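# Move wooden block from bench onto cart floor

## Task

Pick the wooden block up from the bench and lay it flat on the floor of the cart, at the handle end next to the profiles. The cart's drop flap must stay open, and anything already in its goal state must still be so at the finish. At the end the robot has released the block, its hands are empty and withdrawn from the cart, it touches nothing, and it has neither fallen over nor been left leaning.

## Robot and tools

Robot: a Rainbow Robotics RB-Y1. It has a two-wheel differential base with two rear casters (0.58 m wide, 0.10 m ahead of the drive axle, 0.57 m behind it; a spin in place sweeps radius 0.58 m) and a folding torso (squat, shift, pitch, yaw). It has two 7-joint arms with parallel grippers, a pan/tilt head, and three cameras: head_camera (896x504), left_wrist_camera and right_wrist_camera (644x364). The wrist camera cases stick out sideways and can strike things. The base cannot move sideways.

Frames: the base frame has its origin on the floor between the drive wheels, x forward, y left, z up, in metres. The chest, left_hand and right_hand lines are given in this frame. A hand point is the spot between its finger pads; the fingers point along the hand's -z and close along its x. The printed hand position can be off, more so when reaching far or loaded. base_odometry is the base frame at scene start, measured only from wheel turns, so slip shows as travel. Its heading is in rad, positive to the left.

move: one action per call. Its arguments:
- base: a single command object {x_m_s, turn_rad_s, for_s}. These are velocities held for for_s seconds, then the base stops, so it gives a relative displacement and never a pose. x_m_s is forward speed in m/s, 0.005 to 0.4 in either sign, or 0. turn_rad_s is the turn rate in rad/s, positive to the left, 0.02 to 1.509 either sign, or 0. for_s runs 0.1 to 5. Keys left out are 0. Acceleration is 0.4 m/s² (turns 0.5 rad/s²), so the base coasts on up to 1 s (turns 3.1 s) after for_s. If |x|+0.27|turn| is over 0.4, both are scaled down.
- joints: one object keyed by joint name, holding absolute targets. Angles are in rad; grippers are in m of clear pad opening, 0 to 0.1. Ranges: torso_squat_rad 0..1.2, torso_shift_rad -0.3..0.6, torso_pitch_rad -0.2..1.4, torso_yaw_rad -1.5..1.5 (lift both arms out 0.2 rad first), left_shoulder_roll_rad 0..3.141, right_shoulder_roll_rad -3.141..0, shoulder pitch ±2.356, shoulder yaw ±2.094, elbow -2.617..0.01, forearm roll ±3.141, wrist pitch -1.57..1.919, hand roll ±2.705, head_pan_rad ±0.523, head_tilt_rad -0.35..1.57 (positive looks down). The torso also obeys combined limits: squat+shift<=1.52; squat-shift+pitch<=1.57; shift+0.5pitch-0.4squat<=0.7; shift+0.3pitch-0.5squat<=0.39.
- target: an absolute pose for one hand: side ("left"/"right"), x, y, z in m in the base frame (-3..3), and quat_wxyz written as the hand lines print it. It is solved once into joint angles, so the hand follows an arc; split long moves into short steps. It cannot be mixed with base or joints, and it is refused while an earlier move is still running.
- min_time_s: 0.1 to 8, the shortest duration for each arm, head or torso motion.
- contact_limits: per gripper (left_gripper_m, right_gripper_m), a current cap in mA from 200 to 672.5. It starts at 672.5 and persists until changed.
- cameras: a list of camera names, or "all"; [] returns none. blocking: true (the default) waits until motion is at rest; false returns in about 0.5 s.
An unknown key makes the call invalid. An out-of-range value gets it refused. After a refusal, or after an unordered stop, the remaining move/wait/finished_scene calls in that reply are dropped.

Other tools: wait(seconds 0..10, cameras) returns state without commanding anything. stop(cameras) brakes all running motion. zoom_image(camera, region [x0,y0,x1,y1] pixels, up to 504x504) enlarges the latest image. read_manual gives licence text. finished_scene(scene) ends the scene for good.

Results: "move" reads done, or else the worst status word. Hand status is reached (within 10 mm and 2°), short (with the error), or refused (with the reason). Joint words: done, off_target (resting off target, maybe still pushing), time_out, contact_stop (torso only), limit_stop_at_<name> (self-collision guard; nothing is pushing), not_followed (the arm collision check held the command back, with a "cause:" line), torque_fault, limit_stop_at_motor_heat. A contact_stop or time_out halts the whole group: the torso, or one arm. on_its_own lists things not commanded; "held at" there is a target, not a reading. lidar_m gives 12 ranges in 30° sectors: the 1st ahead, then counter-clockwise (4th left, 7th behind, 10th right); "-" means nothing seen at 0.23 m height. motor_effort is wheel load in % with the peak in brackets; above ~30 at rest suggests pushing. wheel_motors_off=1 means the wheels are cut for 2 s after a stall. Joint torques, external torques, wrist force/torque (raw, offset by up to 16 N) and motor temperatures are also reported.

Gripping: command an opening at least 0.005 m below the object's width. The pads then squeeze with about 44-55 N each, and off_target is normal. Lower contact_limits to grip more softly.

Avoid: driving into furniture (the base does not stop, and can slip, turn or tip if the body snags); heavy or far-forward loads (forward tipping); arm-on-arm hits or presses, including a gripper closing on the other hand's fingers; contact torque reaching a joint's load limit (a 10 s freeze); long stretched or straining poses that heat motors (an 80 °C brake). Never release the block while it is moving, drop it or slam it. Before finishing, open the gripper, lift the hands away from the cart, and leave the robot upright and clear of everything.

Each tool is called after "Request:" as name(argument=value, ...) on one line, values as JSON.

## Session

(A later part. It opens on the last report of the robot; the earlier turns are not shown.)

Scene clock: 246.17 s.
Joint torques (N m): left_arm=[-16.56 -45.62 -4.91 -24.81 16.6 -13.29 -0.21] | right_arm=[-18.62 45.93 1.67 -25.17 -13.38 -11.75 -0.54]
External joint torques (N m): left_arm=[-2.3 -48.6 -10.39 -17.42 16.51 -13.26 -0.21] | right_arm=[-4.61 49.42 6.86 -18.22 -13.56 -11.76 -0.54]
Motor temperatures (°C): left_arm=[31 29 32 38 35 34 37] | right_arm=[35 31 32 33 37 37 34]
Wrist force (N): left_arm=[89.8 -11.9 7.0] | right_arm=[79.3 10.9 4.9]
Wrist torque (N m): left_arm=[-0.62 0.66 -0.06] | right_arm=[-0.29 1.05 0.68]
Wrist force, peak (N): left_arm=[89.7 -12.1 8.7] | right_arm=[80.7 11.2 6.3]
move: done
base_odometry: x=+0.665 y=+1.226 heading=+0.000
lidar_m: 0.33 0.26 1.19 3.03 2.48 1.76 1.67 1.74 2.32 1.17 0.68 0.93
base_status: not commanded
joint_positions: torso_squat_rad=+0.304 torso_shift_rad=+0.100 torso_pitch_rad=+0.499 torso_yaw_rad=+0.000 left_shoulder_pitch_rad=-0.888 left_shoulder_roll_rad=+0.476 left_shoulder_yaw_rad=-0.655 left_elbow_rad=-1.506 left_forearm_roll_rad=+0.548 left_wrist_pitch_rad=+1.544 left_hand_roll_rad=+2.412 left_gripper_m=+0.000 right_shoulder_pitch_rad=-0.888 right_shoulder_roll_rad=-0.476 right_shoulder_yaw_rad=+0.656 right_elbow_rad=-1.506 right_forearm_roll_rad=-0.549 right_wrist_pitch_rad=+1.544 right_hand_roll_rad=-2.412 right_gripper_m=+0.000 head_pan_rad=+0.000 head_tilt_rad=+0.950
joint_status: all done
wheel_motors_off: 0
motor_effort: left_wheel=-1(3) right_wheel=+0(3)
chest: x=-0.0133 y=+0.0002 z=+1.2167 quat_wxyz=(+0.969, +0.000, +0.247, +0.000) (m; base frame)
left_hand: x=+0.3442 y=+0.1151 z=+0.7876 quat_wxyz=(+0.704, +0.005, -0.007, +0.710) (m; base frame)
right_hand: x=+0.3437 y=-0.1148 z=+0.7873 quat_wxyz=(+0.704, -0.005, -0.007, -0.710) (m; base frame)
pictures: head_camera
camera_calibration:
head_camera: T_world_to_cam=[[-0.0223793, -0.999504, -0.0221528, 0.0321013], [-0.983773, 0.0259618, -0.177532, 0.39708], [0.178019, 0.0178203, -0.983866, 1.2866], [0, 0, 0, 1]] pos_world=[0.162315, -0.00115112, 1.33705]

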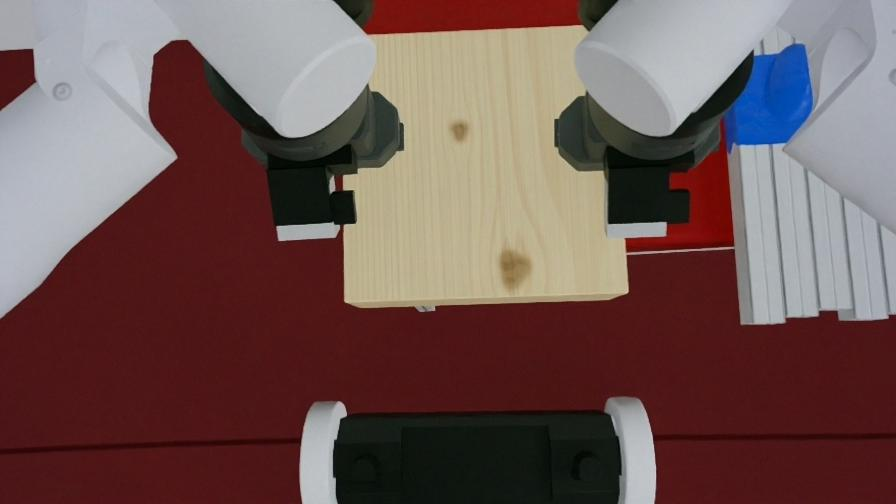

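Request:
move(joints={"left_shoulder_roll_rad":0.47,"right_shoulder_roll_rad":-0.47}, cameras=[])

Request:
move(joints={"torso_squat_rad":0.0}, min_time_s=2.5, cameras=["head_camera","left_wrist_camera"])

Scene clock: 249.13 s.
Joint torques (N m): left_arm=[-16.77 -35.91 -4.27 -22.12 13.39 -11.17 -0.31] | right_arm=[-18.76 35.43 1.4 -22.12 -10.58 -9.51 -0.47]
External joint torques (N m): left_arm=[-2.51 -38.95 -9.77 -14.74 13.31 -11.14 -0.31] | right_arm=[-4.75 38.99 6.62 -15.18 -10.76 -9.52 -0.47]
Motor temperatures (°C): left_arm=[31 29 32 38 36 34 37] | right_arm=[35 32 32 33 38 38 34]
Wrist force (N): left_arm=[70.0 -8.8 4.6] | right_arm=[61.3 8.2 2.9]
Wrist torque (N m): left_arm=[-0.40 0.47 0.00] | right_arm=[-0.28 0.78 0.55]
Wrist force, peak (N): left_arm=[90.0 -12.1 7.9] | right_arm=[80.3 11.3 5.9]
move: done
base_odometry: x=+0.665 y=+1.226 heading=+0.000
lidar_m: 0.32 0.26 1.18 3.03 2.49 1.77 1.68 1.75 2.32 1.17 0.69 0.93
base_status: not commanded
joint_positions: torso_squat_rad=+0.304 torso_shift_rad=+0.100 torso_pitch_rad=+0.499 torso_yaw_rad=+0.000 left_shoulder_pitch_rad=-0.888 left_shoulder_roll_rad=+0.480 left_shoulder_yaw_rad=-0.655 left_elbow_rad=-1.506 left_forearm_roll_rad=+0.549 left_wrist_pitch_rad=+1.544 left_hand_roll_rad=+2.412 left_gripper_m=+0.000 right_shoulder_pitch_rad=-0.888 right_shoulder_roll_rad=-0.480 right_shoulder_yaw_rad=+0.656 right_elbow_rad=-1.506 right_forearm_roll_rad=-0.549 right_wrist_pitch_rad=+1.543 right_hand_roll_rad=-2.412 right_gripper_m=+0.000 head_pan_rad=+0.000 head_tilt_rad=+0.950
joint_status: all done
wheel_motors_off: 0
motor_effort: left_wheel=-2(3) right_wheel=-2(3)
chest: x=-0.0133 y=+0.0002 z=+1.2167 quat_wxyz=(+0.969, +0.000, +0.247, +0.000) (m; base frame)
left_hand: x=+0.3447 y=+0.1167 z=+0.7877 quat_wxyz=(+0.703, +0.005, -0.008, +0.711) (m; base frame)
right_hand: x=+0.3443 y=-0.1163 z=+0.7874 quat_wxyz=(+0.704, -0.006, -0.008, -0.710) (m; base frame)
pictures: none
No camera images: "cameras" was empty.

Scene clock: 251.93 s.
Joint torques (N m): left_arm=[-24.02 -31.66 1.86 -24.43 11.09 -10.89 -0.23] | right_arm=[-28.46 33.39 -2.94 -26.53 -9.25 -10.05 -0.36]
External joint torques (N m): left_arm=[-9.84 -34.66 -3.61 -17.05 11.01 -10.87 -0.23] | right_arm=[-14.53 36.92 2.25 -19.59 -9.43 -10.08 -0.36]
Motor temperatures (°C): left_arm=[31 29 31 38 37 35 37] | right_arm=[35 32 32 34 38 38 34]
Wrist force (N): left_arm=[62.3 -2.6 -19.4] | right_arm=[59.5 -0.3 -20.2]
Wrist torque (N m): left_arm=[-0.50 0.29 0.07] | right_arm=[0.00 0.63 0.58]
Wrist force, peak (N): left_arm=[70.0 -9.3 4.0] | right_arm=[59.7 -0.7 -20.4]
move: done
base_odometry: x=+0.665 y=+1.226 heading=+0.000
lidar_m: 0.31 0.27 1.20 3.03 2.48 1.75 1.68 1.75 2.32 1.16 0.69 0.92
base_status: not commanded
joint_positions: torso_squat_rad=+0.000 torso_shift_rad=+0.100 torso_pitch_rad=+0.501 torso_yaw_rad=+0.000 left_shoulder_pitch_rad=-0.886 left_shoulder_roll_rad=+0.478 left_shoulder_yaw_rad=-0.657 left_elbow_rad=-1.506 left_forearm_roll_rad=+0.549 left_wrist_pitch_rad=+1.544 left_hand_roll_rad=+2.412 left_gripper_m=+0.000 right_shoulder_pitch_rad=-0.885 right_shoulder_roll_rad=-0.479 right_shoulder_yaw_rad=+0.657 right_elbow_rad=-1.505 right_forearm_roll_rad=-0.550 right_wrist_pitch_rad=+1.544 right_hand_roll_rad=-2.412 right_gripper_m=+0.000 head_pan_rad=+0.000 head_tilt_rad=+0.950
joint_status: all done
wheel_motors_off: 0
motor_effort: left_wheel=-1(3) right_wheel=-2(3)
chest: x=-0.0093 y=+0.0002 z=+1.2484 quat_wxyz=(+0.969, +0.000, +0.248, +0.000) (m; base frame)
left_hand: x=+0.3464 y=+0.1164 z=+0.8178 quat_wxyz=(+0.704, +0.007, -0.006, +0.710) (m; base frame)
right_hand: x=+0.3459 y=-0.1167 z=+0.8173 quat_wxyz=(+0.704, -0.008, -0.006, -0.710) (m; base frame)
pictures: head_camera, left_wrist_camera
camera_calibration:
head_camera: T_world_to_cam=[[-0.0224171, -0.999504, -0.0221134, 0.0328412], [-0.984078, 0.0259613, -0.175832, 0.404498], [0.176319, 0.0178196, -0.984172, 1.31735], [0, 0, 0, 1]] pos_world=[0.166519, -0.00115112, 1.36835]
left_wrist_camera: T_world_to_cam=[[-0.0362224, 0.999296, 0.00978302, -0.112253], [0.888234, 0.0277074, 0.458555, -0.656893], [0.457961, 0.0252996, -0.888612, 0.637521], [0, 0, 0, 1]] pos_world=[0.287449, 0.114246, 0.868829]

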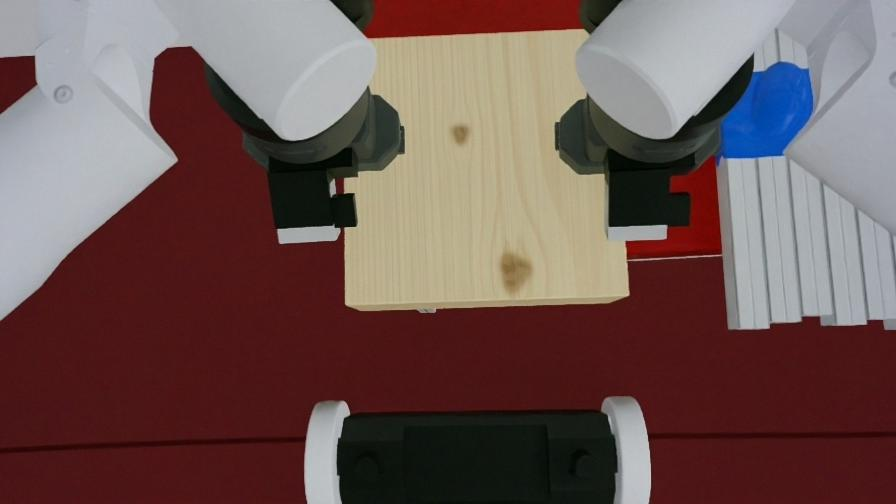

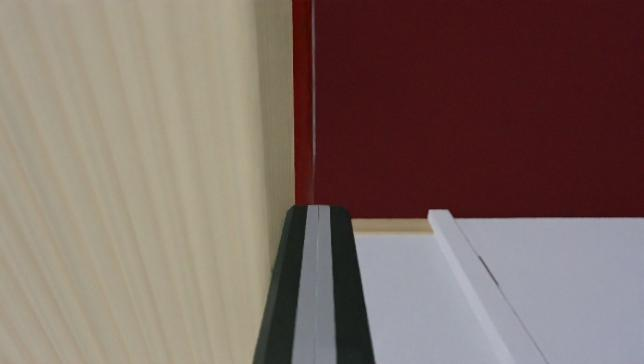

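Request:
move(base={"x_m_s":-0.3,"for_s":2.2}, cameras=[])

Request:
move(base={"turn_rad_s":-0.6,"for_s":2.618}, cameras=["head_camera"])

Request:
move(base={"x_m_s":0.3,"for_s":4.97}, cameras=[])

Request:
move(base={"turn_rad_s":0.6,"for_s":2.618}, joints={"head_tilt_rad":0.3}, cameras=["head_camera"])

Request:
move(joints={"head_pan_rad":0.3,"head_tilt_rad":0.5}, cameras=["head_camera","left_wrist_camera"])

Scene clock: 257.33 s.
Joint torques (N m): left_arm=[-25.5 -31.06 2.15 -24.97 10.81 -10.69 -0.1] | right_arm=[-29.96 33.05 -3.62 -26.81 -8.96 -10.27 -0.39]
External joint torques (N m): left_arm=[-11.32 -34.05 -3.32 -17.59 10.72 -10.67 -0.1] | right_arm=[-16.02 36.59 1.56 -19.87 -9.14 -10.3 -0.39]
Motor temperatures (°C): left_arm=[32 29 31 39 37 35 37] | right_arm=[35 32 32 35 38 39 34]
Wrist force (N): left_arm=[61.8 -3.4 -18.9] | right_arm=[58.9 -0.6 -20.5]
Wrist torque (N m): left_arm=[-0.46 0.25 0.04] | right_arm=[0.08 0.56 0.57]
Wrist force, peak (N): left_arm=[62.8 -3.6 -20.6] | right_arm=[60.1 -0.9 -20.3]
move: done
base_odometry: x=+0.005 y=+1.227 heading=-0.001
lidar_m: 0.93 1.55 2.07 4.38 1.51 1.08 1.01 1.07 1.42 3.54 1.37 1.13
base_status: done (sent for 2.2 of 2.2 s)
joint_positions: torso_squat_rad=+0.000 torso_shift_rad=+0.100 torso_pitch_rad=+0.501 torso_yaw_rad=+0.000 left_shoulder_pitch_rad=-0.886 left_shoulder_roll_rad=+0.478 left_shoulder_yaw_rad=-0.657 left_elbow_rad=-1.506 left_forearm_roll_rad=+0.549 left_wrist_pitch_rad=+1.544 left_hand_roll_rad=+2.412 left_gripper_m=+0.000 right_shoulder_pitch_rad=-0.885 right_shoulder_roll_rad=-0.479 right_shoulder_yaw_rad=+0.658 right_elbow_rad=-1.505 right_forearm_roll_rad=-0.550 right_wrist_pitch_rad=+1.544 right_hand_roll_rad=-2.412 right_gripper_m=+0.000 head_pan_rad=+0.000 head_tilt_rad=+0.950
joint_status: not commanded
wheel_motors_off: 0
motor_effort: left_wheel=-7(23) right_wheel=+8(35)
chest: x=-0.0094 y=+0.0001 z=+1.2484 quat_wxyz=(+0.969, +0.000, +0.248, +0.000) (m; base frame)
left_hand: x=+0.3462 y=+0.1163 z=+0.8177 quat_wxyz=(+0.704, +0.007, -0.006, +0.710) (m; base frame)
right_hand: x=+0.3457 y=-0.1167 z=+0.8172 quat_wxyz=(+0.704, -0.008, -0.006, -0.710) (m; base frame)
pictures: none
No camera images: "cameras" was empty.

Scene clock: 261.50 s.
Joint torques (N m): left_arm=[-25.56 -31.25 2.71 -24.83 10.88 -10.67 -0.19] | right_arm=[-29.78 32.85 -3.36 -26.84 -9.08 -10.13 -0.38]
External joint torques (N m): left_arm=[-11.38 -34.25 -2.76 -17.45 10.8 -10.65 -0.18] | right_arm=[-15.85 36.38 1.83 -19.9 -9.26 -10.15 -0.38]
Motor temperatures (°C): left_arm=[32 30 31 39 37 36 37] | right_arm=[35 32 32 35 38 39 34]
Wrist force (N): left_arm=[62.6 -3.3 -18.7] | right_arm=[59.3 -0.2 -19.7]
Wrist torque (N m): left_arm=[-0.47 0.30 0.02] | right_arm=[0.03 0.59 0.57]
Wrist force, peak (N): left_arm=[63.5 -2.6 -19.2] | right_arm=[60.2 -1.1 -20.5]
move: done
base_odometry: x=+0.005 y=+1.227 heading=-1.581
lidar_m: 3.34 1.36 1.13 0.91 1.55 2.04 4.37 1.56 1.11 1.03 1.05 1.39
base_status: done (sent for 2.63 of 2.63 s)
joint_positions: torso_squat_rad=+0.000 torso_shift_rad=+0.100 torso_pitch_rad=+0.501 torso_yaw_rad=+0.000 left_shoulder_pitch_rad=-0.886 left_shoulder_roll_rad=+0.478 left_shoulder_yaw_rad=-0.657 left_elbow_rad=-1.506 left_forearm_roll_rad=+0.549 left_wrist_pitch_rad=+1.544 left_hand_roll_rad=+2.412 left_gripper_m=+0.000 right_shoulder_pitch_rad=-0.885 right_shoulder_roll_rad=-0.479 right_shoulder_yaw_rad=+0.658 right_elbow_rad=-1.505 right_forearm_roll_rad=-0.550 right_wrist_pitch_rad=+1.544 right_hand_roll_rad=-2.412 right_gripper_m=+0.000 head_pan_rad=+0.000 head_tilt_rad=+0.950
joint_status: not commanded
wheel_motors_off: 0
motor_effort: left_wheel=+16(43) right_wheel=-1(42)
chest: x=-0.0094 y=+0.0001 z=+1.2484 quat_wxyz=(+0.969, +0.000, +0.248, +0.000) (m; base frame)
left_hand: x=+0.3462 y=+0.1163 z=+0.8177 quat_wxyz=(+0.704, +0.007, -0.006, +0.710) (m; base frame)
right_hand: x=+0.3457 y=-0.1167 z=+0.8172 quat_wxyz=(+0.704, -0.008, -0.006, -0.710) (m; base frame)
pictures: head_camera
camera_calibration:
head_camera: T_world_to_cam=[[-0.0225124, -0.999502, -0.0221329, 0.032884], [-0.984041, 0.026062, -0.176023, 0.404671], [0.176512, 0.017817, -0.984137, 1.31739], [0, 0, 0, 1]] pos_world=[0.166418, -0.00115081, 1.36845]

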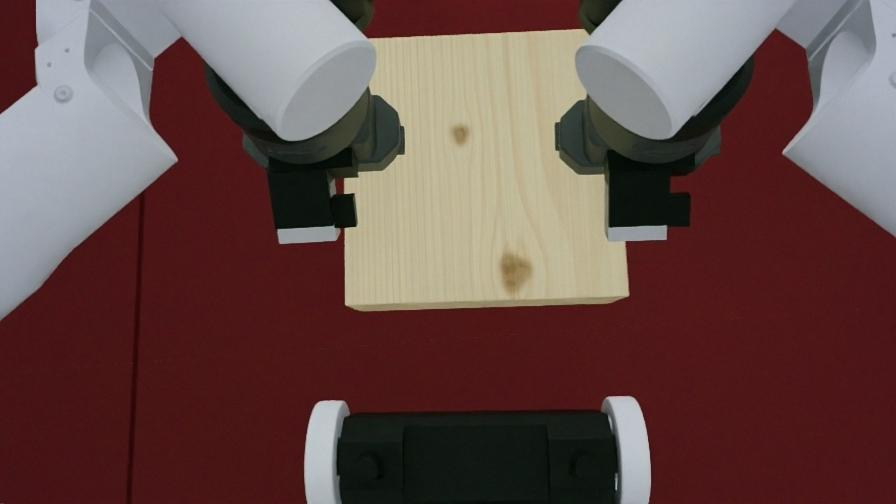

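Scene clock: 267.50 s.
Joint torques (N m): left_arm=[-25.03 -30.83 2.56 -25.07 10.93 -10.74 -0.19] | right_arm=[-29.78 32.64 -3.59 -26.94 -9.01 -10.2 -0.47]
External joint torques (N m): left_arm=[-10.85 -33.83 -2.91 -17.69 10.85 -10.72 -0.19] | right_arm=[-15.85 36.16 1.6 -20 -9.19 -10.22 -0.47]
Motor temperatures (°C): left_arm=[32 30 31 40 38 36 37] | right_arm=[35 33 32 36 39 40 34]
Wrist force (N): left_arm=[62.6 -3.7 -19.0] | right_arm=[59.4 0.1 -19.2]
Wrist torque (N m): left_arm=[-0.44 0.29 0.00] | right_arm=[0.02 0.59 0.59]
Wrist force, peak (N): left_arm=[63.4 -3.0 -20.2] | right_arm=[60.3 -0.5 -20.0]
move: done
base_odometry: x=-0.010 y=-0.263 heading=-1.581
lidar_m: 3.06 2.43 0.89 0.83 0.85 1.83 4.64 1.44 1.01 0.94 0.96 1.27
base_status: done (sent for 4.97 of 4.97 s)
joint_positions: torso_squat_rad=+0.000 torso_shift_rad=+0.100 torso_pitch_rad=+0.501 torso_yaw_rad=+0.000 left_shoulder_pitch_rad=-0.886 left_shoulder_roll_rad=+0.478 left_shoulder_yaw_rad=-0.657 left_elbow_rad=-1.506 left_forearm_roll_rad=+0.549 left_wrist_pitch_rad=+1.544 left_hand_roll_rad=+2.412 left_gripper_m=+0.000 right_shoulder_pitch_rad=-0.885 right_shoulder_roll_rad=-0.479 right_shoulder_yaw_rad=+0.658 right_elbow_rad=-1.505 right_forearm_roll_rad=-0.550 right_wrist_pitch_rad=+1.544 right_hand_roll_rad=-2.412 right_gripper_m=+0.000 head_pan_rad=+0.000 head_tilt_rad=+0.950
joint_status: not commanded
wheel_motors_off: 0
motor_effort: left_wheel=+0(45) right_wheel=+1(33)
chest: x=-0.0093 y=+0.0001 z=+1.2484 quat_wxyz=(+0.969, +0.000, +0.248, +0.000) (m; base frame)
left_hand: x=+0.3463 y=+0.1163 z=+0.8177 quat_wxyz=(+0.704, +0.007, -0.006, +0.710) (m; base frame)
right_hand: x=+0.3457 y=-0.1167 z=+0.8171 quat_wxyz=(+0.704, -0.008, -0.006, -0.710) (m; base frame)
pictures: none
No camera images: "cameras" was empty.

Scene clock: 271.67 s.
Joint torques (N m): left_arm=[-24.92 -30.87 2.22 -25 10.93 -10.61 -0.17] | right_arm=[-29.78 32.44 -3.57 -27.14 -8.98 -10.25 -0.53]
External joint torques (N m): left_arm=[-10.74 -33.87 -3.25 -17.62 10.85 -10.59 -0.17] | right_arm=[-15.85 35.97 1.62 -20.2 -9.16 -10.28 -0.53]
Motor temperatures (°C): left_arm=[32 30 31 40 38 36 37] | right_arm=[36 33 32 36 39 40 34]
Wrist force (N): left_arm=[62.4 -2.6 -20.1] | right_arm=[59.6 -0.3 -20.4]
Wrist torque (N m): left_arm=[-0.50 0.25 -0.01] | right_arm=[0.04 0.57 0.57]
Wrist force, peak (N): left_arm=[63.2 -3.1 -20.1] | right_arm=[60.6 -0.7 -19.8]
move: done
base_odometry: x=-0.010 y=-0.263 heading=-0.001
lidar_m: 0.83 0.86 1.84 4.26 1.40 0.97 0.93 0.98 1.31 3.27 1.24 0.89
base_status: done (sent for 2.63 of 2.63 s)
joint_positions: torso_squat_rad=+0.000 torso_shift_rad=+0.100 torso_pitch_rad=+0.501 torso_yaw_rad=+0.000 left_shoulder_pitch_rad=-0.886 left_shoulder_roll_rad=+0.478 left_shoulder_yaw_rad=-0.657 left_elbow_rad=-1.506 left_forearm_roll_rad=+0.549 left_wrist_pitch_rad=+1.544 left_hand_roll_rad=+2.412 left_gripper_m=+0.000 right_shoulder_pitch_rad=-0.885 right_shoulder_roll_rad=-0.479 right_shoulder_yaw_rad=+0.658 right_elbow_rad=-1.505 right_forearm_roll_rad=-0.550 right_wrist_pitch_rad=+1.544 right_hand_roll_rad=-2.412 right_gripper_m=+0.000 head_pan_rad=+0.000 head_tilt_rad=+0.300
joint_status: all done
wheel_motors_off: 0
motor_effort: left_wheel=-2(38) right_wheel=+17(33)
chest: x=-0.0093 y=+0.0001 z=+1.2484 quat_wxyz=(+0.969, +0.000, +0.248, +0.000) (m; base frame)
left_hand: x=+0.3463 y=+0.1162 z=+0.8177 quat_wxyz=(+0.704, +0.007, -0.006, +0.710) (m; base frame)
right_hand: x=+0.3457 y=-0.1167 z=+0.8172 quat_wxyz=(+0.704, -0.008, -0.006, -0.710) (m; base frame)
pictures: head_camera
camera_calibration:
head_camera: T_world_to_cam=[[-0.00446551, -0.999504, -0.0311707, 0.0436379], [-0.67702, 0.0259624, -0.735507, 1.16288], [0.735951, 0.0178187, -0.6768, 0.823644], [0, 0, 0, 1]] pos_world=[0.181326, -0.00125112, 1.41411]

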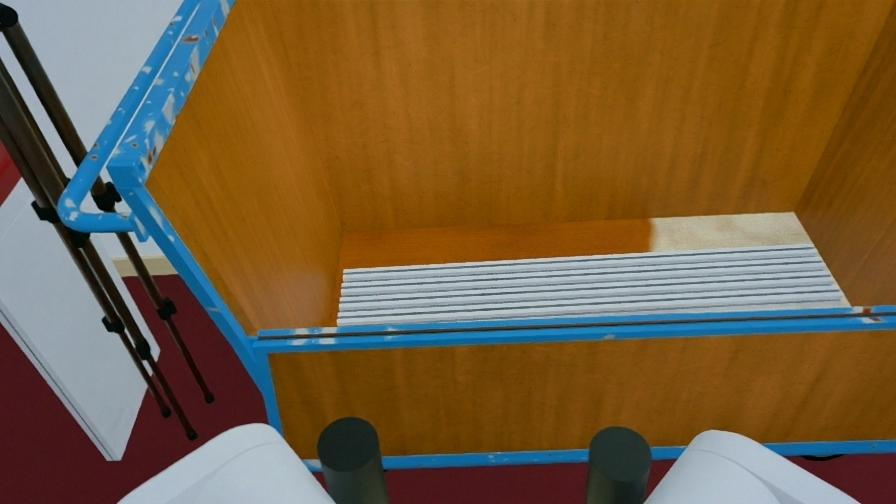

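Scene clock: 272.50 s.
Joint torques (N m): left_arm=[-24.82 -30.88 2.43 -24.96 10.95 -10.65 -0.22] | right_arm=[-30.08 32.67 -3.49 -27.02 -8.91 -10.23 -0.47]
External joint torques (N m): left_arm=[-10.64 -33.88 -3.04 -17.58 10.87 -10.63 -0.22] | right_arm=[-16.15 36.19 1.7 -20.08 -9.09 -10.25 -0.47]
Motor temperatures (°C): left_arm=[32 30 31 40 38 36 37] | right_arm=[36 33 32 36 39 40 34]
Wrist force (N): left_arm=[62.7 -2.3 -19.7] | right_arm=[59.7 -0.5 -20.0]
Wrist torque (N m): left_arm=[-0.51 0.29 0.01] | right_arm=[0.06 0.62 0.61]
Wrist force, peak (N): left_arm=[63.2 -3.4 -19.8] | right_arm=[60.1 -0.6 -20.4]
move: done
base_odometry: x=-0.010 y=-0.263 heading=-0.001
lidar_m: 0.83 0.86 1.83 4.26 1.38 0.99 0.94 0.97 1.31 3.26 1.22 0.89
base_status: not commanded
joint_positions: torso_squat_rad=+0.000 torso_shift_rad=+0.100 torso_pitch_rad=+0.501 torso_yaw_rad=+0.000 left_shoulder_pitch_rad=-0.886 left_shoulder_roll_rad=+0.478 left_shoulder_yaw_rad=-0.657 left_elbow_rad=-1.506 left_forearm_roll_rad=+0.549 left_wrist_pitch_rad=+1.544 left_hand_roll_rad=+2.412 left_gripper_m=+0.000 right_shoulder_pitch_rad=-0.885 right_shoulder_roll_rad=-0.479 right_shoulder_yaw_rad=+0.658 right_elbow_rad=-1.505 right_forearm_roll_rad=-0.550 right_wrist_pitch_rad=+1.544 right_hand_roll_rad=-2.412 right_gripper_m=+0.000 head_pan_rad=+0.300 head_tilt_rad=+0.500
joint_status: all done
wheel_motors_off: 0
motor_effort: left_wheel=-2(3) right_wheel=+17(18)
chest: x=-0.0093 y=+0.0001 z=+1.2484 quat_wxyz=(+0.969, +0.000, +0.248, +0.000) (m; base frame)
left_hand: x=+0.3463 y=+0.1162 z=+0.8177 quat_wxyz=(+0.704, +0.007, -0.006, +0.710) (m; base frame)
right_hand: x=+0.3457 y=-0.1167 z=+0.8172 quat_wxyz=(+0.704, -0.008, -0.006, -0.710) (m; base frame)
pictures: head_camera, left_wrist_camera
camera_calibration:
head_camera: T_world_to_cam=[[0.248233, -0.953424, -0.171358, 0.215034], [-0.799564, -0.101795, -0.591891, 0.972983], [0.54688, 0.283938, -0.787592, 1.00025], [0, 0, 0, 1]] pos_world=[0.177569, 0.0200548, 1.40053]
left_wrist_camera: T_world_to_cam=[[-0.0360824, 0.999301, 0.00975119, -0.112173], [0.888342, 0.0276033, 0.458353, -0.656556], [0.457763, 0.0252009, -0.888717, 0.637775], [0, 0, 0, 1]] pos_world=[0.287248, 0.114145, 0.868829]

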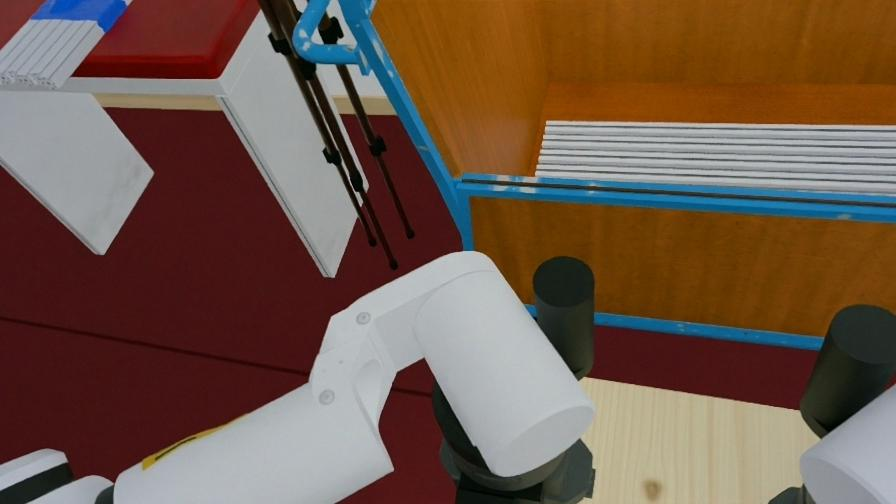

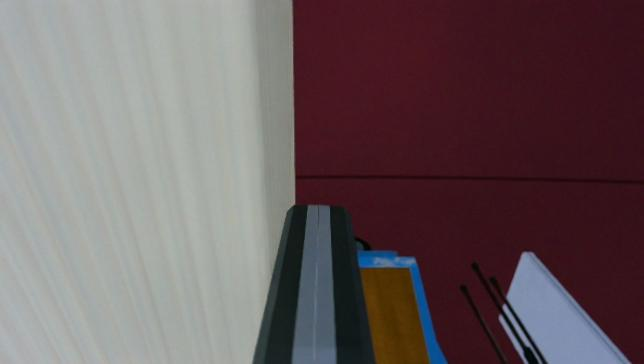

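Request:
move(base={"turn_rad_s":0.05,"for_s":0.5}, joints={"head_pan_rad":0.4,"head_tilt_rad":0.55}, cameras=[])

Request:
move(base={"x_m_s":0.2,"for_s":2.0}, cameras=["head_camera","left_wrist_camera","right_wrist_camera"])

Scene clock: 277.90 s.
Joint torques (N m): left_arm=[-24.8 -30.98 2.32 -25 10.98 -10.77 -0.17] | right_arm=[-30.09 32.69 -3.38 -27.01 -9.13 -10.22 -0.48]
External joint torques (N m): left_arm=[-10.61 -33.98 -3.15 -17.62 10.89 -10.75 -0.17] | right_arm=[-16.16 36.22 1.81 -20.07 -9.31 -10.25 -0.48]
Motor temperatures (°C): left_arm=[32 30 31 40 38 36 37] | right_arm=[36 33 32 37 39 41 34]
Wrist force (N): left_arm=[63.6 -3.0 -20.5] | right_arm=[59.9 -0.6 -19.9]
Wrist torque (N m): left_arm=[-0.43 0.35 0.01] | right_arm=[0.04 0.68 0.57]
Wrist force, peak (N): left_arm=[63.6 -3.0 -20.5] | right_arm=[60.6 -0.5 -20.2]
move: done
base_odometry: x=-0.010 y=-0.263 heading=+0.023
lidar_m: 0.83 0.87 1.82 3.85 1.35 0.98 0.94 0.97 1.36 3.53 1.21 0.87
base_status: done (sent for 0.5 of 0.5 s)
joint_positions: torso_squat_rad=+0.000 torso_shift_rad=+0.100 torso_pitch_rad=+0.501 torso_yaw_rad=+0.000 left_shoulder_pitch_rad=-0.886 left_shoulder_roll_rad=+0.478 left_shoulder_yaw_rad=-0.657 left_elbow_rad=-1.506 left_forearm_roll_rad=+0.549 left_wrist_pitch_rad=+1.544 left_hand_roll_rad=+2.412 left_gripper_m=+0.000 right_shoulder_pitch_rad=-0.885 right_shoulder_roll_rad=-0.479 right_shoulder_yaw_rad=+0.658 right_elbow_rad=-1.505 right_forearm_roll_rad=-0.550 right_wrist_pitch_rad=+1.544 right_hand_roll_rad=-2.412 right_gripper_m=+0.000 head_pan_rad=+0.400 head_tilt_rad=+0.550
joint_status: all done
wheel_motors_off: 0
motor_effort: left_wheel=-3(20) right_wheel=+19(32)
chest: x=-0.0093 y=+0.0001 z=+1.2484 quat_wxyz=(+0.969, +0.000, +0.248, +0.000) (m; base frame)
left_hand: x=+0.3463 y=+0.1162 z=+0.8177 quat_wxyz=(+0.704, +0.007, -0.006, +0.710) (m; base frame)
right_hand: x=+0.3457 y=-0.1167 z=+0.8171 quat_wxyz=(+0.704, -0.008, -0.006, -0.710) (m; base frame)
pictures: none
No camera images: "cameras" was empty.

Scene clock: 280.70 s.
Joint torques (N m): left_arm=[-24.95 -30.82 2.52 -25.13 10.99 -10.67 -0.2] | right_arm=[-29.92 32.8 -3.33 -26.98 -9.1 -10.28 -0.45]
External joint torques (N m): left_arm=[-10.77 -33.82 -2.95 -17.74 10.91 -10.65 -0.2] | right_arm=[-15.99 36.33 1.86 -20.04 -9.28 -10.3 -0.45]
Motor temperatures (°C): left_arm=[32 30 31 40 38 36 37] | right_arm=[36 33 32 37 39 41 34]
Wrist force (N): left_arm=[62.6 -3.3 -18.6] | right_arm=[59.8 -0.3 -19.6]
Wrist torque (N m): left_arm=[-0.45 0.30 0.02] | right_arm=[0.03 0.59 0.57]
Wrist force, peak (N): left_arm=[63.3 -3.5 -20.0] | right_arm=[60.2 0.9 -19.8]
move: done
base_odometry: x=+0.390 y=-0.254 heading=+0.023
lidar_m: 0.43 0.46 1.01 4.61 1.93 1.39 1.34 1.40 1.90 5.01 0.62 0.45
base_status: done (sent for 2 of 2 s)
joint_positions: torso_squat_rad=+0.000 torso_shift_rad=+0.100 torso_pitch_rad=+0.501 torso_yaw_rad=+0.000 left_shoulder_pitch_rad=-0.886 left_shoulder_roll_rad=+0.478 left_shoulder_yaw_rad=-0.657 left_elbow_rad=-1.506 left_forearm_roll_rad=+0.549 left_wrist_pitch_rad=+1.544 left_hand_roll_rad=+2.412 left_gripper_m=+0.000 right_shoulder_pitch_rad=-0.885 right_shoulder_roll_rad=-0.479 right_shoulder_yaw_rad=+0.658 right_elbow_rad=-1.505 right_forearm_roll_rad=-0.550 right_wrist_pitch_rad=+1.544 right_hand_roll_rad=-2.412 right_gripper_m=+0.000 head_pan_rad=+0.400 head_tilt_rad=+0.550
joint_status: not commanded
wheel_motors_off: 0
motor_effort: left_wheel=+1(32) right_wheel=-2(44)
chest: x=-0.0093 y=+0.0001 z=+1.2484 quat_wxyz=(+0.969, +0.000, +0.248, +0.000) (m; base frame)
left_hand: x=+0.3463 y=+0.1162 z=+0.8177 quat_wxyz=(+0.704, +0.007, -0.006, +0.710) (m; base frame)
right_hand: x=+0.3457 y=-0.1167 z=+0.8171 quat_wxyz=(+0.704, -0.008, -0.006, -0.710) (m; base frame)
pictures: head_camera, left_wrist_camera, right_wrist_camera
camera_calibration:
head_camera: T_world_to_cam=[[0.329027, -0.919314, -0.215879, 0.269356], [-0.81406, -0.160269, -0.558229, 0.926994], [0.478589, 0.359411, -0.80111, 1.02656], [0, 0, 0, 1]] pos_world=[0.174703, 0.0272342, 1.39801]
left_wrist_camera: T_world_to_cam=[[-0.0360831, 0.999301, 0.00975497, -0.112176], [0.888382, 0.0276044, 0.458274, -0.656499], [0.457685, 0.0252021, -0.888757, 0.637832], [0, 0, 0, 1]] pos_world=[0.287248, 0.114145, 0.868829]
right_wrist_camera: T_world_to_cam=[[-0.0197747, 0.998748, -0.045952, 0.159727], [0.863282, 0.0402406, 0.503115, -0.677766], [0.504334, -0.0297206, -0.862997, 0.599576], [0, 0, 0, 1]] pos_world=[0.285875, -0.114433, 0.865767]

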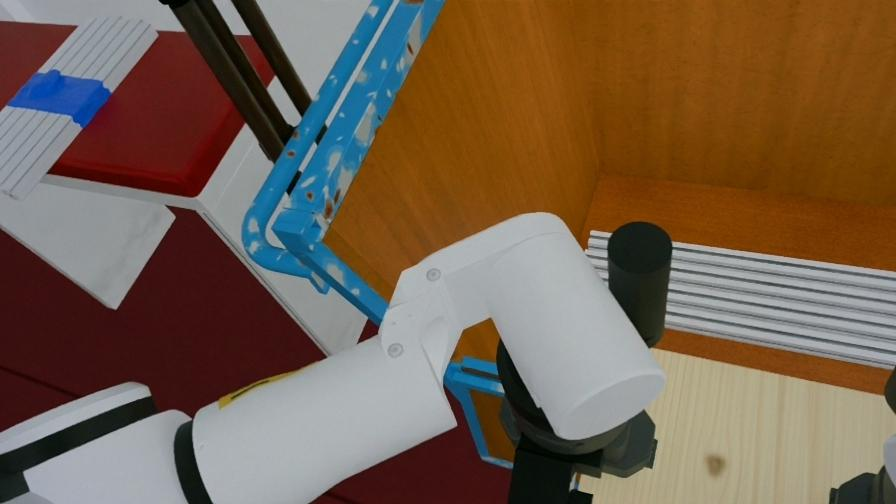

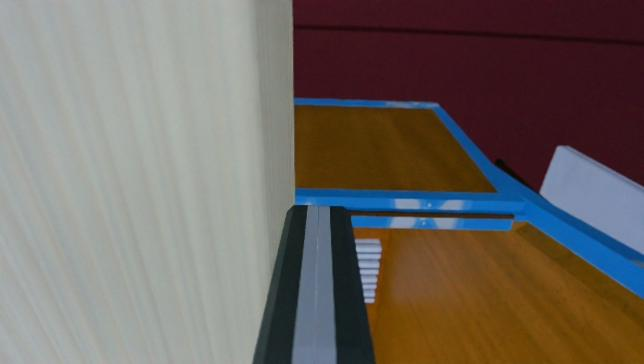

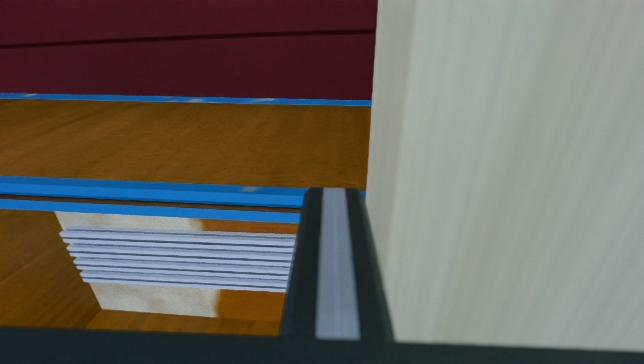

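Request:
move(base={"x_m_s":-0.3,"for_s":0.8}, cameras=[])

Request:
move(base={"turn_rad_s":0.33,"for_s":1.0}, cameras=[])

Request:
move(base={"x_m_s":-0.3,"for_s":1.0}, cameras=[])

Request:
move(base={"turn_rad_s":-0.33,"for_s":1.0}, cameras=[])

Request:
move(base={"x_m_s":0.2,"for_s":2.4}, cameras=["head_camera","left_wrist_camera","right_wrist_camera"])

Scene clock: 292.20 s.
Joint torques (N m): left_arm=[-25.59 -30.81 2.52 -25.05 10.81 -10.75 -0.14] | right_arm=[-30.17 32.86 -3.37 -27.21 -8.98 -10.34 -0.49]
External joint torques (N m): left_arm=[-11.41 -33.81 -2.94 -17.67 10.73 -10.74 -0.14] | right_arm=[-16.24 36.39 1.82 -20.27 -9.16 -10.36 -0.49]
Motor temperatures (°C): left_arm=[32 30 31 41 38 37 37] | right_arm=[36 33 32 38 39 41 34]
Wrist force (N): left_arm=[61.8 -3.3 -19.7] | right_arm=[59.8 -0.3 -20.1]
Wrist torque (N m): left_arm=[-0.43 0.29 0.01] | right_arm=[0.05 0.63 0.57]
Wrist force, peak (N): left_arm=[63.4 -3.8 -20.1] | right_arm=[60.5 -1.2 -19.8]
move: done
base_odometry: x=+0.150 y=-0.260 heading=+0.023
lidar_m: 0.67 0.70 1.74 4.48 1.57 1.14 1.09 1.15 1.57 4.15 0.97 0.69
base_status: done (sent for 0.8 of 0.8 s)
joint_positions: torso_squat_rad=+0.000 torso_shift_rad=+0.100 torso_pitch_rad=+0.501 torso_yaw_rad=+0.000 left_shoulder_pitch_rad=-0.886 left_shoulder_roll_rad=+0.478 left_shoulder_yaw_rad=-0.657 left_elbow_rad=-1.506 left_forearm_roll_rad=+0.549 left_wrist_pitch_rad=+1.544 left_hand_roll_rad=+2.412 left_gripper_m=+0.000 right_shoulder_pitch_rad=-0.885 right_shoulder_roll_rad=-0.479 right_shoulder_yaw_rad=+0.658 right_elbow_rad=-1.505 right_forearm_roll_rad=-0.550 right_wrist_pitch_rad=+1.544 right_hand_roll_rad=-2.412 right_gripper_m=+0.000 head_pan_rad=+0.400 head_tilt_rad=+0.550
joint_status: not commanded
wheel_motors_off: 0
motor_effort: left_wheel=+3(22) right_wheel=-1(25)
chest: x=-0.0094 y=+0.0001 z=+1.2484 quat_wxyz=(+0.969, +0.000, +0.248, +0.000) (m; base frame)
left_hand: x=+0.3462 y=+0.1163 z=+0.8177 quat_wxyz=(+0.704, +0.007, -0.006, +0.710) (m; base frame)
right_hand: x=+0.3456 y=-0.1168 z=+0.8172 quat_wxyz=(+0.704, -0.008, -0.006, -0.710) (m; base frame)
pictures: none
No camera images: "cameras" was empty.

Scene clock: 294.20 s.
Joint torques (N m): left_arm=[-25.64 -30.75 2.36 -25.15 10.83 -10.73 -0.19] | right_arm=[-29.95 32.65 -3.59 -27.07 -9.01 -10.18 -0.53]
External joint torques (N m): left_arm=[-11.46 -33.75 -3.11 -17.77 10.74 -10.71 -0.18] | right_arm=[-16.02 36.18 1.6 -20.13 -9.19 -10.2 -0.53]
Motor temperatures (°C): left_arm=[32 30 31 41 38 37 37] | right_arm=[36 33 32 38 39 41 34]
Wrist force (N): left_arm=[62.5 -3.2 -19.6] | right_arm=[59.5 -0.7 -20.1]
Wrist torque (N m): left_arm=[-0.40 0.24 -0.02] | right_arm=[0.06 0.64 0.62]
Wrist force, peak (N): left_arm=[63.4 -2.7 -19.7] | right_arm=[60.5 -0.1 -19.9]
move: done
base_odometry: x=+0.150 y=-0.260 heading=+0.353
lidar_m: 0.68 1.10 3.21 2.00 1.24 1.08 1.10 1.34 2.49 2.67 0.77 0.68
base_status: done (sent for 1 of 1 s)
joint_positions: torso_squat_rad=+0.000 torso_shift_rad=+0.100 torso_pitch_rad=+0.501 torso_yaw_rad=+0.000 left_shoulder_pitch_rad=-0.886 left_shoulder_roll_rad=+0.478 left_shoulder_yaw_rad=-0.657 left_elbow_rad=-1.506 left_forearm_roll_rad=+0.549 left_wrist_pitch_rad=+1.544 left_hand_roll_rad=+2.412 left_gripper_m=+0.000 right_shoulder_pitch_rad=-0.885 right_shoulder_roll_rad=-0.479 right_shoulder_yaw_rad=+0.658 right_elbow_rad=-1.505 right_forearm_roll_rad=-0.550 right_wrist_pitch_rad=+1.544 right_hand_roll_rad=-2.412 right_gripper_m=+0.000 head_pan_rad=+0.400 head_tilt_rad=+0.550
joint_status: not commanded
wheel_motors_off: 0
motor_effort: left_wheel=-2(41) right_wheel=+16(38)
chest: x=-0.0094 y=+0.0001 z=+1.2484 quat_wxyz=(+0.969, +0.000, +0.248, +0.000) (m; base frame)
left_hand: x=+0.3462 y=+0.1163 z=+0.8177 quat_wxyz=(+0.704, +0.007, -0.006, +0.710) (m; base frame)
right_hand: x=+0.3456 y=-0.1167 z=+0.8172 quat_wxyz=(+0.704, -0.008, -0.006, -0.710) (m; base frame)
pictures: none
No camera images: "cameras" was empty.

Scene clock: 296.30 s.
Joint torques (N m): left_arm=[-25.79 -30.97 2.64 -25.12 10.95 -10.79 -0.19] | right_arm=[-30.03 32.41 -3.58 -27.08 -9.11 -10.28 -0.43]
External joint torques (N m): left_arm=[-11.6 -33.97 -2.83 -17.74 10.86 -10.77 -0.19] | right_arm=[-16.1 35.94 1.6 -20.14 -9.29 -10.3 -0.43]
Motor temperatures (°C): left_arm=[32 30 31 41 38 37 37] | right_arm=[36 33 32 38 39 41 34]
Wrist force (N): left_arm=[62.4 -3.3 -19.1] | right_arm=[59.7 -1.0 -20.0]
Wrist torque (N m): left_arm=[-0.42 0.26 0.03] | right_arm=[0.12 0.60 0.59]
Wrist force, peak (N): left_arm=[63.3 -3.7 -20.0] | right_arm=[60.4 0.4 -19.8]
move: done
base_odometry: x=-0.132 y=-0.363 heading=+0.353
lidar_m: 0.96 1.43 3.96 1.49 0.91 0.80 0.81 1.00 1.84 3.21 1.06 0.96
base_status: done (sent for 1 of 1 s)
joint_positions: torso_squat_rad=+0.000 torso_shift_rad=+0.100 torso_pitch_rad=+0.501 torso_yaw_rad=+0.000 left_shoulder_pitch_rad=-0.886 left_shoulder_roll_rad=+0.478 left_shoulder_yaw_rad=-0.657 left_elbow_rad=-1.506 left_forearm_roll_rad=+0.549 left_wrist_pitch_rad=+1.544 left_hand_roll_rad=+2.412 left_gripper_m=+0.000 right_shoulder_pitch_rad=-0.885 right_shoulder_roll_rad=-0.479 right_shoulder_yaw_rad=+0.658 right_elbow_rad=-1.505 right_forearm_roll_rad=-0.550 right_wrist_pitch_rad=+1.544 right_hand_roll_rad=-2.412 right_gripper_m=+0.000 head_pan_rad=+0.400 head_tilt_rad=+0.550
joint_status: not commanded
wheel_motors_off: 0
motor_effort: left_wheel=+6(38) right_wheel=-6(27)
chest: x=-0.0094 y=+0.0001 z=+1.2484 quat_wxyz=(+0.969, +0.000, +0.248, +0.000) (m; base frame)
left_hand: x=+0.3462 y=+0.1163 z=+0.8177 quat_wxyz=(+0.704, +0.007, -0.006, +0.710) (m; base frame)
right_hand: x=+0.3456 y=-0.1168 z=+0.8172 quat_wxyz=(+0.704, -0.008, -0.006, -0.710) (m; base frame)
pictures: none
No camera images: "cameras" was empty.

Scene clock: 298.30 s.
Joint torques (N m): left_arm=[-25.57 -30.94 2.7 -25.06 10.84 -10.79 -0.23] | right_arm=[-30.09 32.44 -4 -27.05 -9.07 -10.28 -0.35]
External joint torques (N m): left_arm=[-11.39 -33.93 -2.77 -17.68 10.76 -10.77 -0.23] | right_arm=[-16.15 35.97 1.19 -20.12 -9.25 -10.3 -0.35]
Motor temperatures (°C): left_arm=[32 30 31 41 39 37 37] | right_arm=[36 33 32 38 39 41 34]
Wrist force (N): left_arm=[61.6 -3.0 -19.5] | right_arm=[59.8 -0.9 -20.0]
Wrist torque (N m): left_arm=[-0.44 0.23 0.05] | right_arm=[0.08 0.61 0.58]
Wrist force, peak (N): left_arm=[63.8 -3.1 -20.0] | right_arm=[60.5 -0.6 -19.6]
move: done
base_odometry: x=-0.132 y=-0.363 heading=+0.024
lidar_m: 0.95 0.99 1.98 3.30 1.17 0.84 0.82 0.86 1.17 3.08 2.50 1.00
base_status: done (sent for 1 of 1 s)
joint_positions: torso_squat_rad=+0.000 torso_shift_rad=+0.100 torso_pitch_rad=+0.501 torso_yaw_rad=+0.000 left_shoulder_pitch_rad=-0.886 left_shoulder_roll_rad=+0.478 left_shoulder_yaw_rad=-0.657 left_elbow_rad=-1.506 left_forearm_roll_rad=+0.549 left_wrist_pitch_rad=+1.544 left_hand_roll_rad=+2.412 left_gripper_m=+0.000 right_shoulder_pitch_rad=-0.885 right_shoulder_roll_rad=-0.479 right_shoulder_yaw_rad=+0.658 right_elbow_rad=-1.505 right_forearm_roll_rad=-0.550 right_wrist_pitch_rad=+1.544 right_hand_roll_rad=-2.412 right_gripper_m=+0.000 head_pan_rad=+0.400 head_tilt_rad=+0.550
joint_status: not commanded
wheel_motors_off: 0
motor_effort: left_wheel=+18(40) right_wheel=-4(26)
chest: x=-0.0094 y=+0.0001 z=+1.2484 quat_wxyz=(+0.969, +0.000, +0.248, +0.000) (m; base frame)
left_hand: x=+0.3462 y=+0.1163 z=+0.8177 quat_wxyz=(+0.704, +0.007, -0.006, +0.710) (m; base frame)
right_hand: x=+0.3456 y=-0.1167 z=+0.8172 quat_wxyz=(+0.704, -0.008, -0.006, -0.710) (m; base frame)
pictures: none
No camera images: "cameras" was empty.

Scene clock: 301.50 s.
Joint torques (N m): left_arm=[-25.07 -31.04 2.51 -25.06 10.84 -10.64 -0.35] | right_arm=[-30.23 32.9 -3.56 -26.93 -9.08 -10.27 -0.55]
External joint torques (N m): left_arm=[-10.88 -34.04 -2.96 -17.68 10.76 -10.62 -0.35] | right_arm=[-16.3 36.43 1.63 -19.99 -9.26 -10.29 -0.55]
Motor temperatures (°C): left_arm=[32 30 31 41 39 37 37] | right_arm=[36 34 32 38 39 42 34]
Wrist force (N): left_arm=[62.7 -3.1 -19.1] | right_arm=[59.5 -0.2 -19.4]
Wrist torque (N m): left_arm=[-0.47 0.32 0.02] | right_arm=[0.06 0.56 0.58]
Wrist force, peak (N): left_arm=[63.6 -2.8 -19.8] | right_arm=[60.4 0.2 -20.4]
move: done
base_odometry: x=+0.348 y=-0.352 heading=+0.024
lidar_m: 0.47 0.50 1.02 4.76 1.86 1.36 1.29 1.35 1.84 4.84 0.70 0.50
base_status: done (sent for 2.4 of 2.4 s)
joint_positions: torso_squat_rad=+0.000 torso_shift_rad=+0.100 torso_pitch_rad=+0.501 torso_yaw_rad=+0.000 left_shoulder_pitch_rad=-0.886 left_shoulder_roll_rad=+0.478 left_shoulder_yaw_rad=-0.657 left_elbow_rad=-1.506 left_forearm_roll_rad=+0.549 left_wrist_pitch_rad=+1.544 left_hand_roll_rad=+2.412 left_gripper_m=+0.000 right_shoulder_pitch_rad=-0.885 right_shoulder_roll_rad=-0.479 right_shoulder_yaw_rad=+0.658 right_elbow_rad=-1.505 right_forearm_roll_rad=-0.550 right_wrist_pitch_rad=+1.544 right_hand_roll_rad=-2.412 right_gripper_m=+0.000 head_pan_rad=+0.400 head_tilt_rad=+0.550
joint_status: not commanded
wheel_motors_off: 0
motor_effort: left_wheel=-1(44) right_wheel=+1(32)
chest: x=-0.0093 y=+0.0001 z=+1.2484 quat_wxyz=(+0.969, +0.000, +0.248, +0.000) (m; base frame)
left_hand: x=+0.3463 y=+0.1162 z=+0.8177 quat_wxyz=(+0.704, +0.007, -0.006, +0.710) (m; base frame)
right_hand: x=+0.3456 y=-0.1167 z=+0.8171 quat_wxyz=(+0.704, -0.008, -0.006, -0.710) (m; base frame)
pictures: head_camera, left_wrist_camera, right_wrist_camera
camera_calibration:
head_camera: T_world_to_cam=[[0.329027, -0.919314, -0.215879, 0.269356], [-0.81406, -0.160269, -0.558229, 0.926994], [0.478589, 0.359411, -0.80111, 1.02656], [0, 0, 0, 1]] pos_world=[0.174703, 0.0272342, 1.39801]
left_wrist_camera: T_world_to_cam=[[-0.0359948, 0.999304, 0.00980171, -0.112242], [0.888386, 0.0275046, 0.458273, -0.656488], [0.457685, 0.0252032, -0.888757, 0.637832], [0, 0, 0, 1]] pos_world=[0.287248, 0.114145, 0.868829]
right_wrist_camera: T_world_to_cam=[[-0.0197792, 0.998748, -0.0459526, 0.159729], [0.863326, 0.0402423, 0.50304, -0.677713], [0.504259, -0.0297224, -0.863041, 0.599636], [0, 0, 0, 1]] pos_world=[0.285875, -0.114433, 0.865767]

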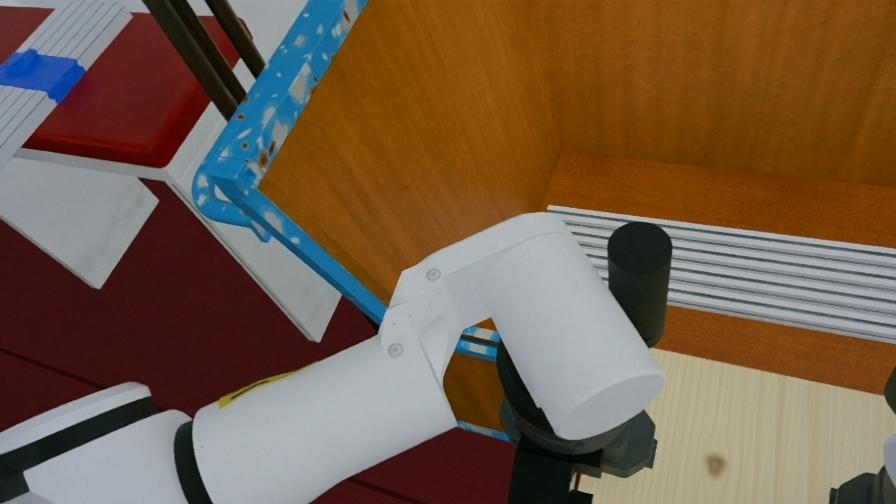

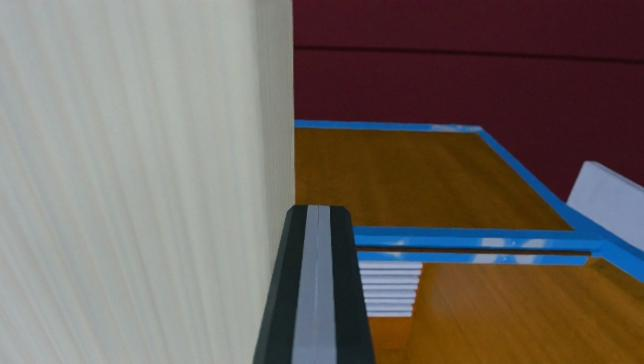

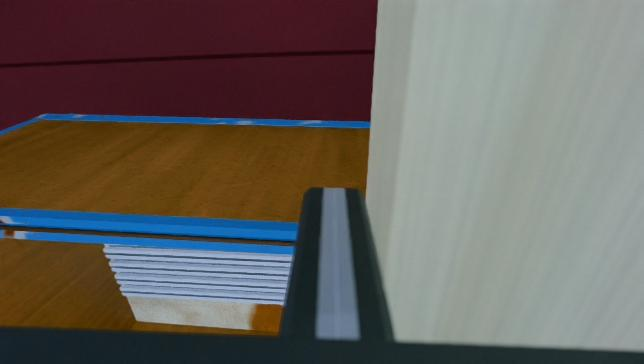

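Request:
move(base={"x_m_s":0.15,"for_s":1.65}, cameras=["head_camera","left_wrist_camera","right_wrist_camera"])

Scene clock: 306.33 s.
Joint torques (N m): left_arm=[-24.75 -30.72 3.03 -25.22 10.92 -10.66 -0.18] | right_arm=[-29.82 32.36 -3.62 -26.93 -9.04 -10.16 -0.6]
External joint torques (N m): left_arm=[-10.57 -33.72 -2.44 -17.84 10.84 -10.64 -0.18] | right_arm=[-15.89 35.89 1.56 -19.99 -9.22 -10.18 -0.6]
Motor temperatures (°C): left_arm=[32 30 31 41 39 37 37] | right_arm=[36 34 32 39 40 42 34]
Wrist force (N): left_arm=[62.8 -2.7 -19.6] | right_arm=[59.5 -0.9 -20.4]
Wrist torque (N m): left_arm=[-0.45 0.28 0.00] | right_arm=[0.08 0.59 0.59]
Wrist force, peak (N): left_arm=[63.6 -2.8 -19.9] | right_arm=[60.3 -0.5 -20.2]
move: done
base_odometry: x=+0.598 y=-0.346 heading=+0.024
lidar_m: 0.22 0.23 0.33 1.69 2.21 1.60 1.54 1.61 2.18 4.20 0.33 0.24
base_status: done (sent for 1.67 of 1.67 s)
joint_positions: torso_squat_rad=+0.000 torso_shift_rad=+0.100 torso_pitch_rad=+0.501 torso_yaw_rad=+0.000 left_shoulder_pitch_rad=-0.886 left_shoulder_roll_rad=+0.478 left_shoulder_yaw_rad=-0.657 left_elbow_rad=-1.506 left_forearm_roll_rad=+0.549 left_wrist_pitch_rad=+1.544 left_hand_roll_rad=+2.412 left_gripper_m=+0.000 right_shoulder_pitch_rad=-0.885 right_shoulder_roll_rad=-0.479 right_shoulder_yaw_rad=+0.658 right_elbow_rad=-1.505 right_forearm_roll_rad=-0.550 right_wrist_pitch_rad=+1.544 right_hand_roll_rad=-2.412 right_gripper_m=+0.000 head_pan_rad=+0.400 head_tilt_rad=+0.550
joint_status: not commanded
wheel_motors_off: 0
motor_effort: left_wheel=-1(21) right_wheel=+2(27)
chest: x=-0.0093 y=+0.0001 z=+1.2484 quat_wxyz=(+0.969, +0.000, +0.248, +0.000) (m; base frame)
left_hand: x=+0.3463 y=+0.1162 z=+0.8177 quat_wxyz=(+0.704, +0.007, -0.006, +0.710) (m; base frame)
right_hand: x=+0.3456 y=-0.1167 z=+0.8171 quat_wxyz=(+0.704, -0.008, -0.006, -0.710) (m; base frame)
pictures: head_camera, left_wrist_camera, right_wrist_camera
camera_calibration:
head_camera: T_world_to_cam=[[0.329055, -0.919302, -0.215886, 0.269393], [-0.814027, -0.160269, -0.558277, 0.926974], [0.478626, 0.359441, -0.801074, 1.02655], [0, 0, 0, 1]] pos_world=[0.174603, 0.0272341, 1.39801]
left_wrist_camera: T_world_to_cam=[[-0.0359941, 0.999304, 0.00979793, -0.112239], [0.888345, 0.0275035, 0.458352, -0.656544], [0.457763, 0.0252019, -0.888717, 0.637774], [0, 0, 0, 1]] pos_world=[0.287248, 0.114145, 0.868829]
right_wrist_camera: T_world_to_cam=[[-0.0197747, 0.998748, -0.045952, 0.159727], [0.863282, 0.0402406, 0.503115, -0.677766], [0.504334, -0.0297206, -0.862997, 0.599576], [0, 0, 0, 1]] pos_world=[0.285875, -0.114433, 0.865767]

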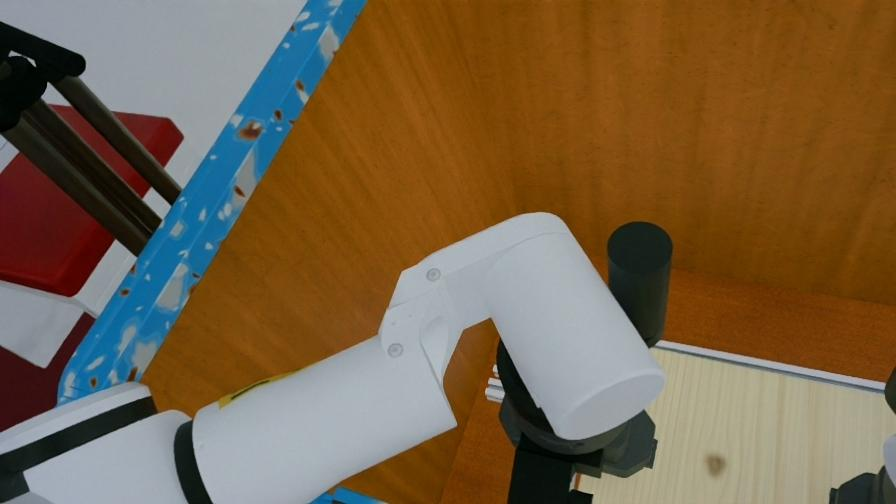

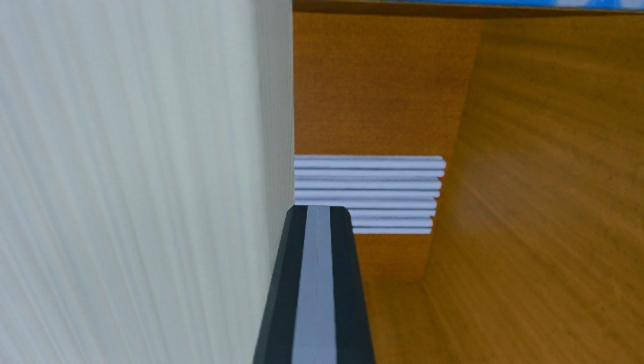

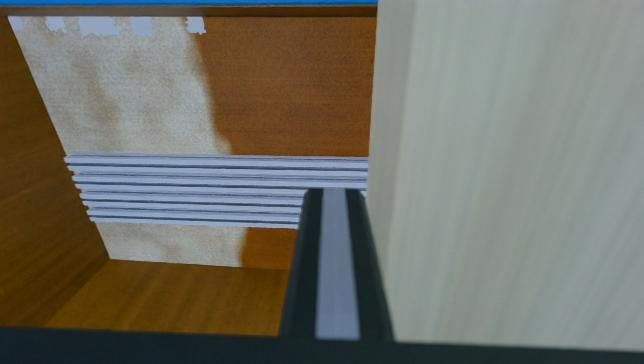

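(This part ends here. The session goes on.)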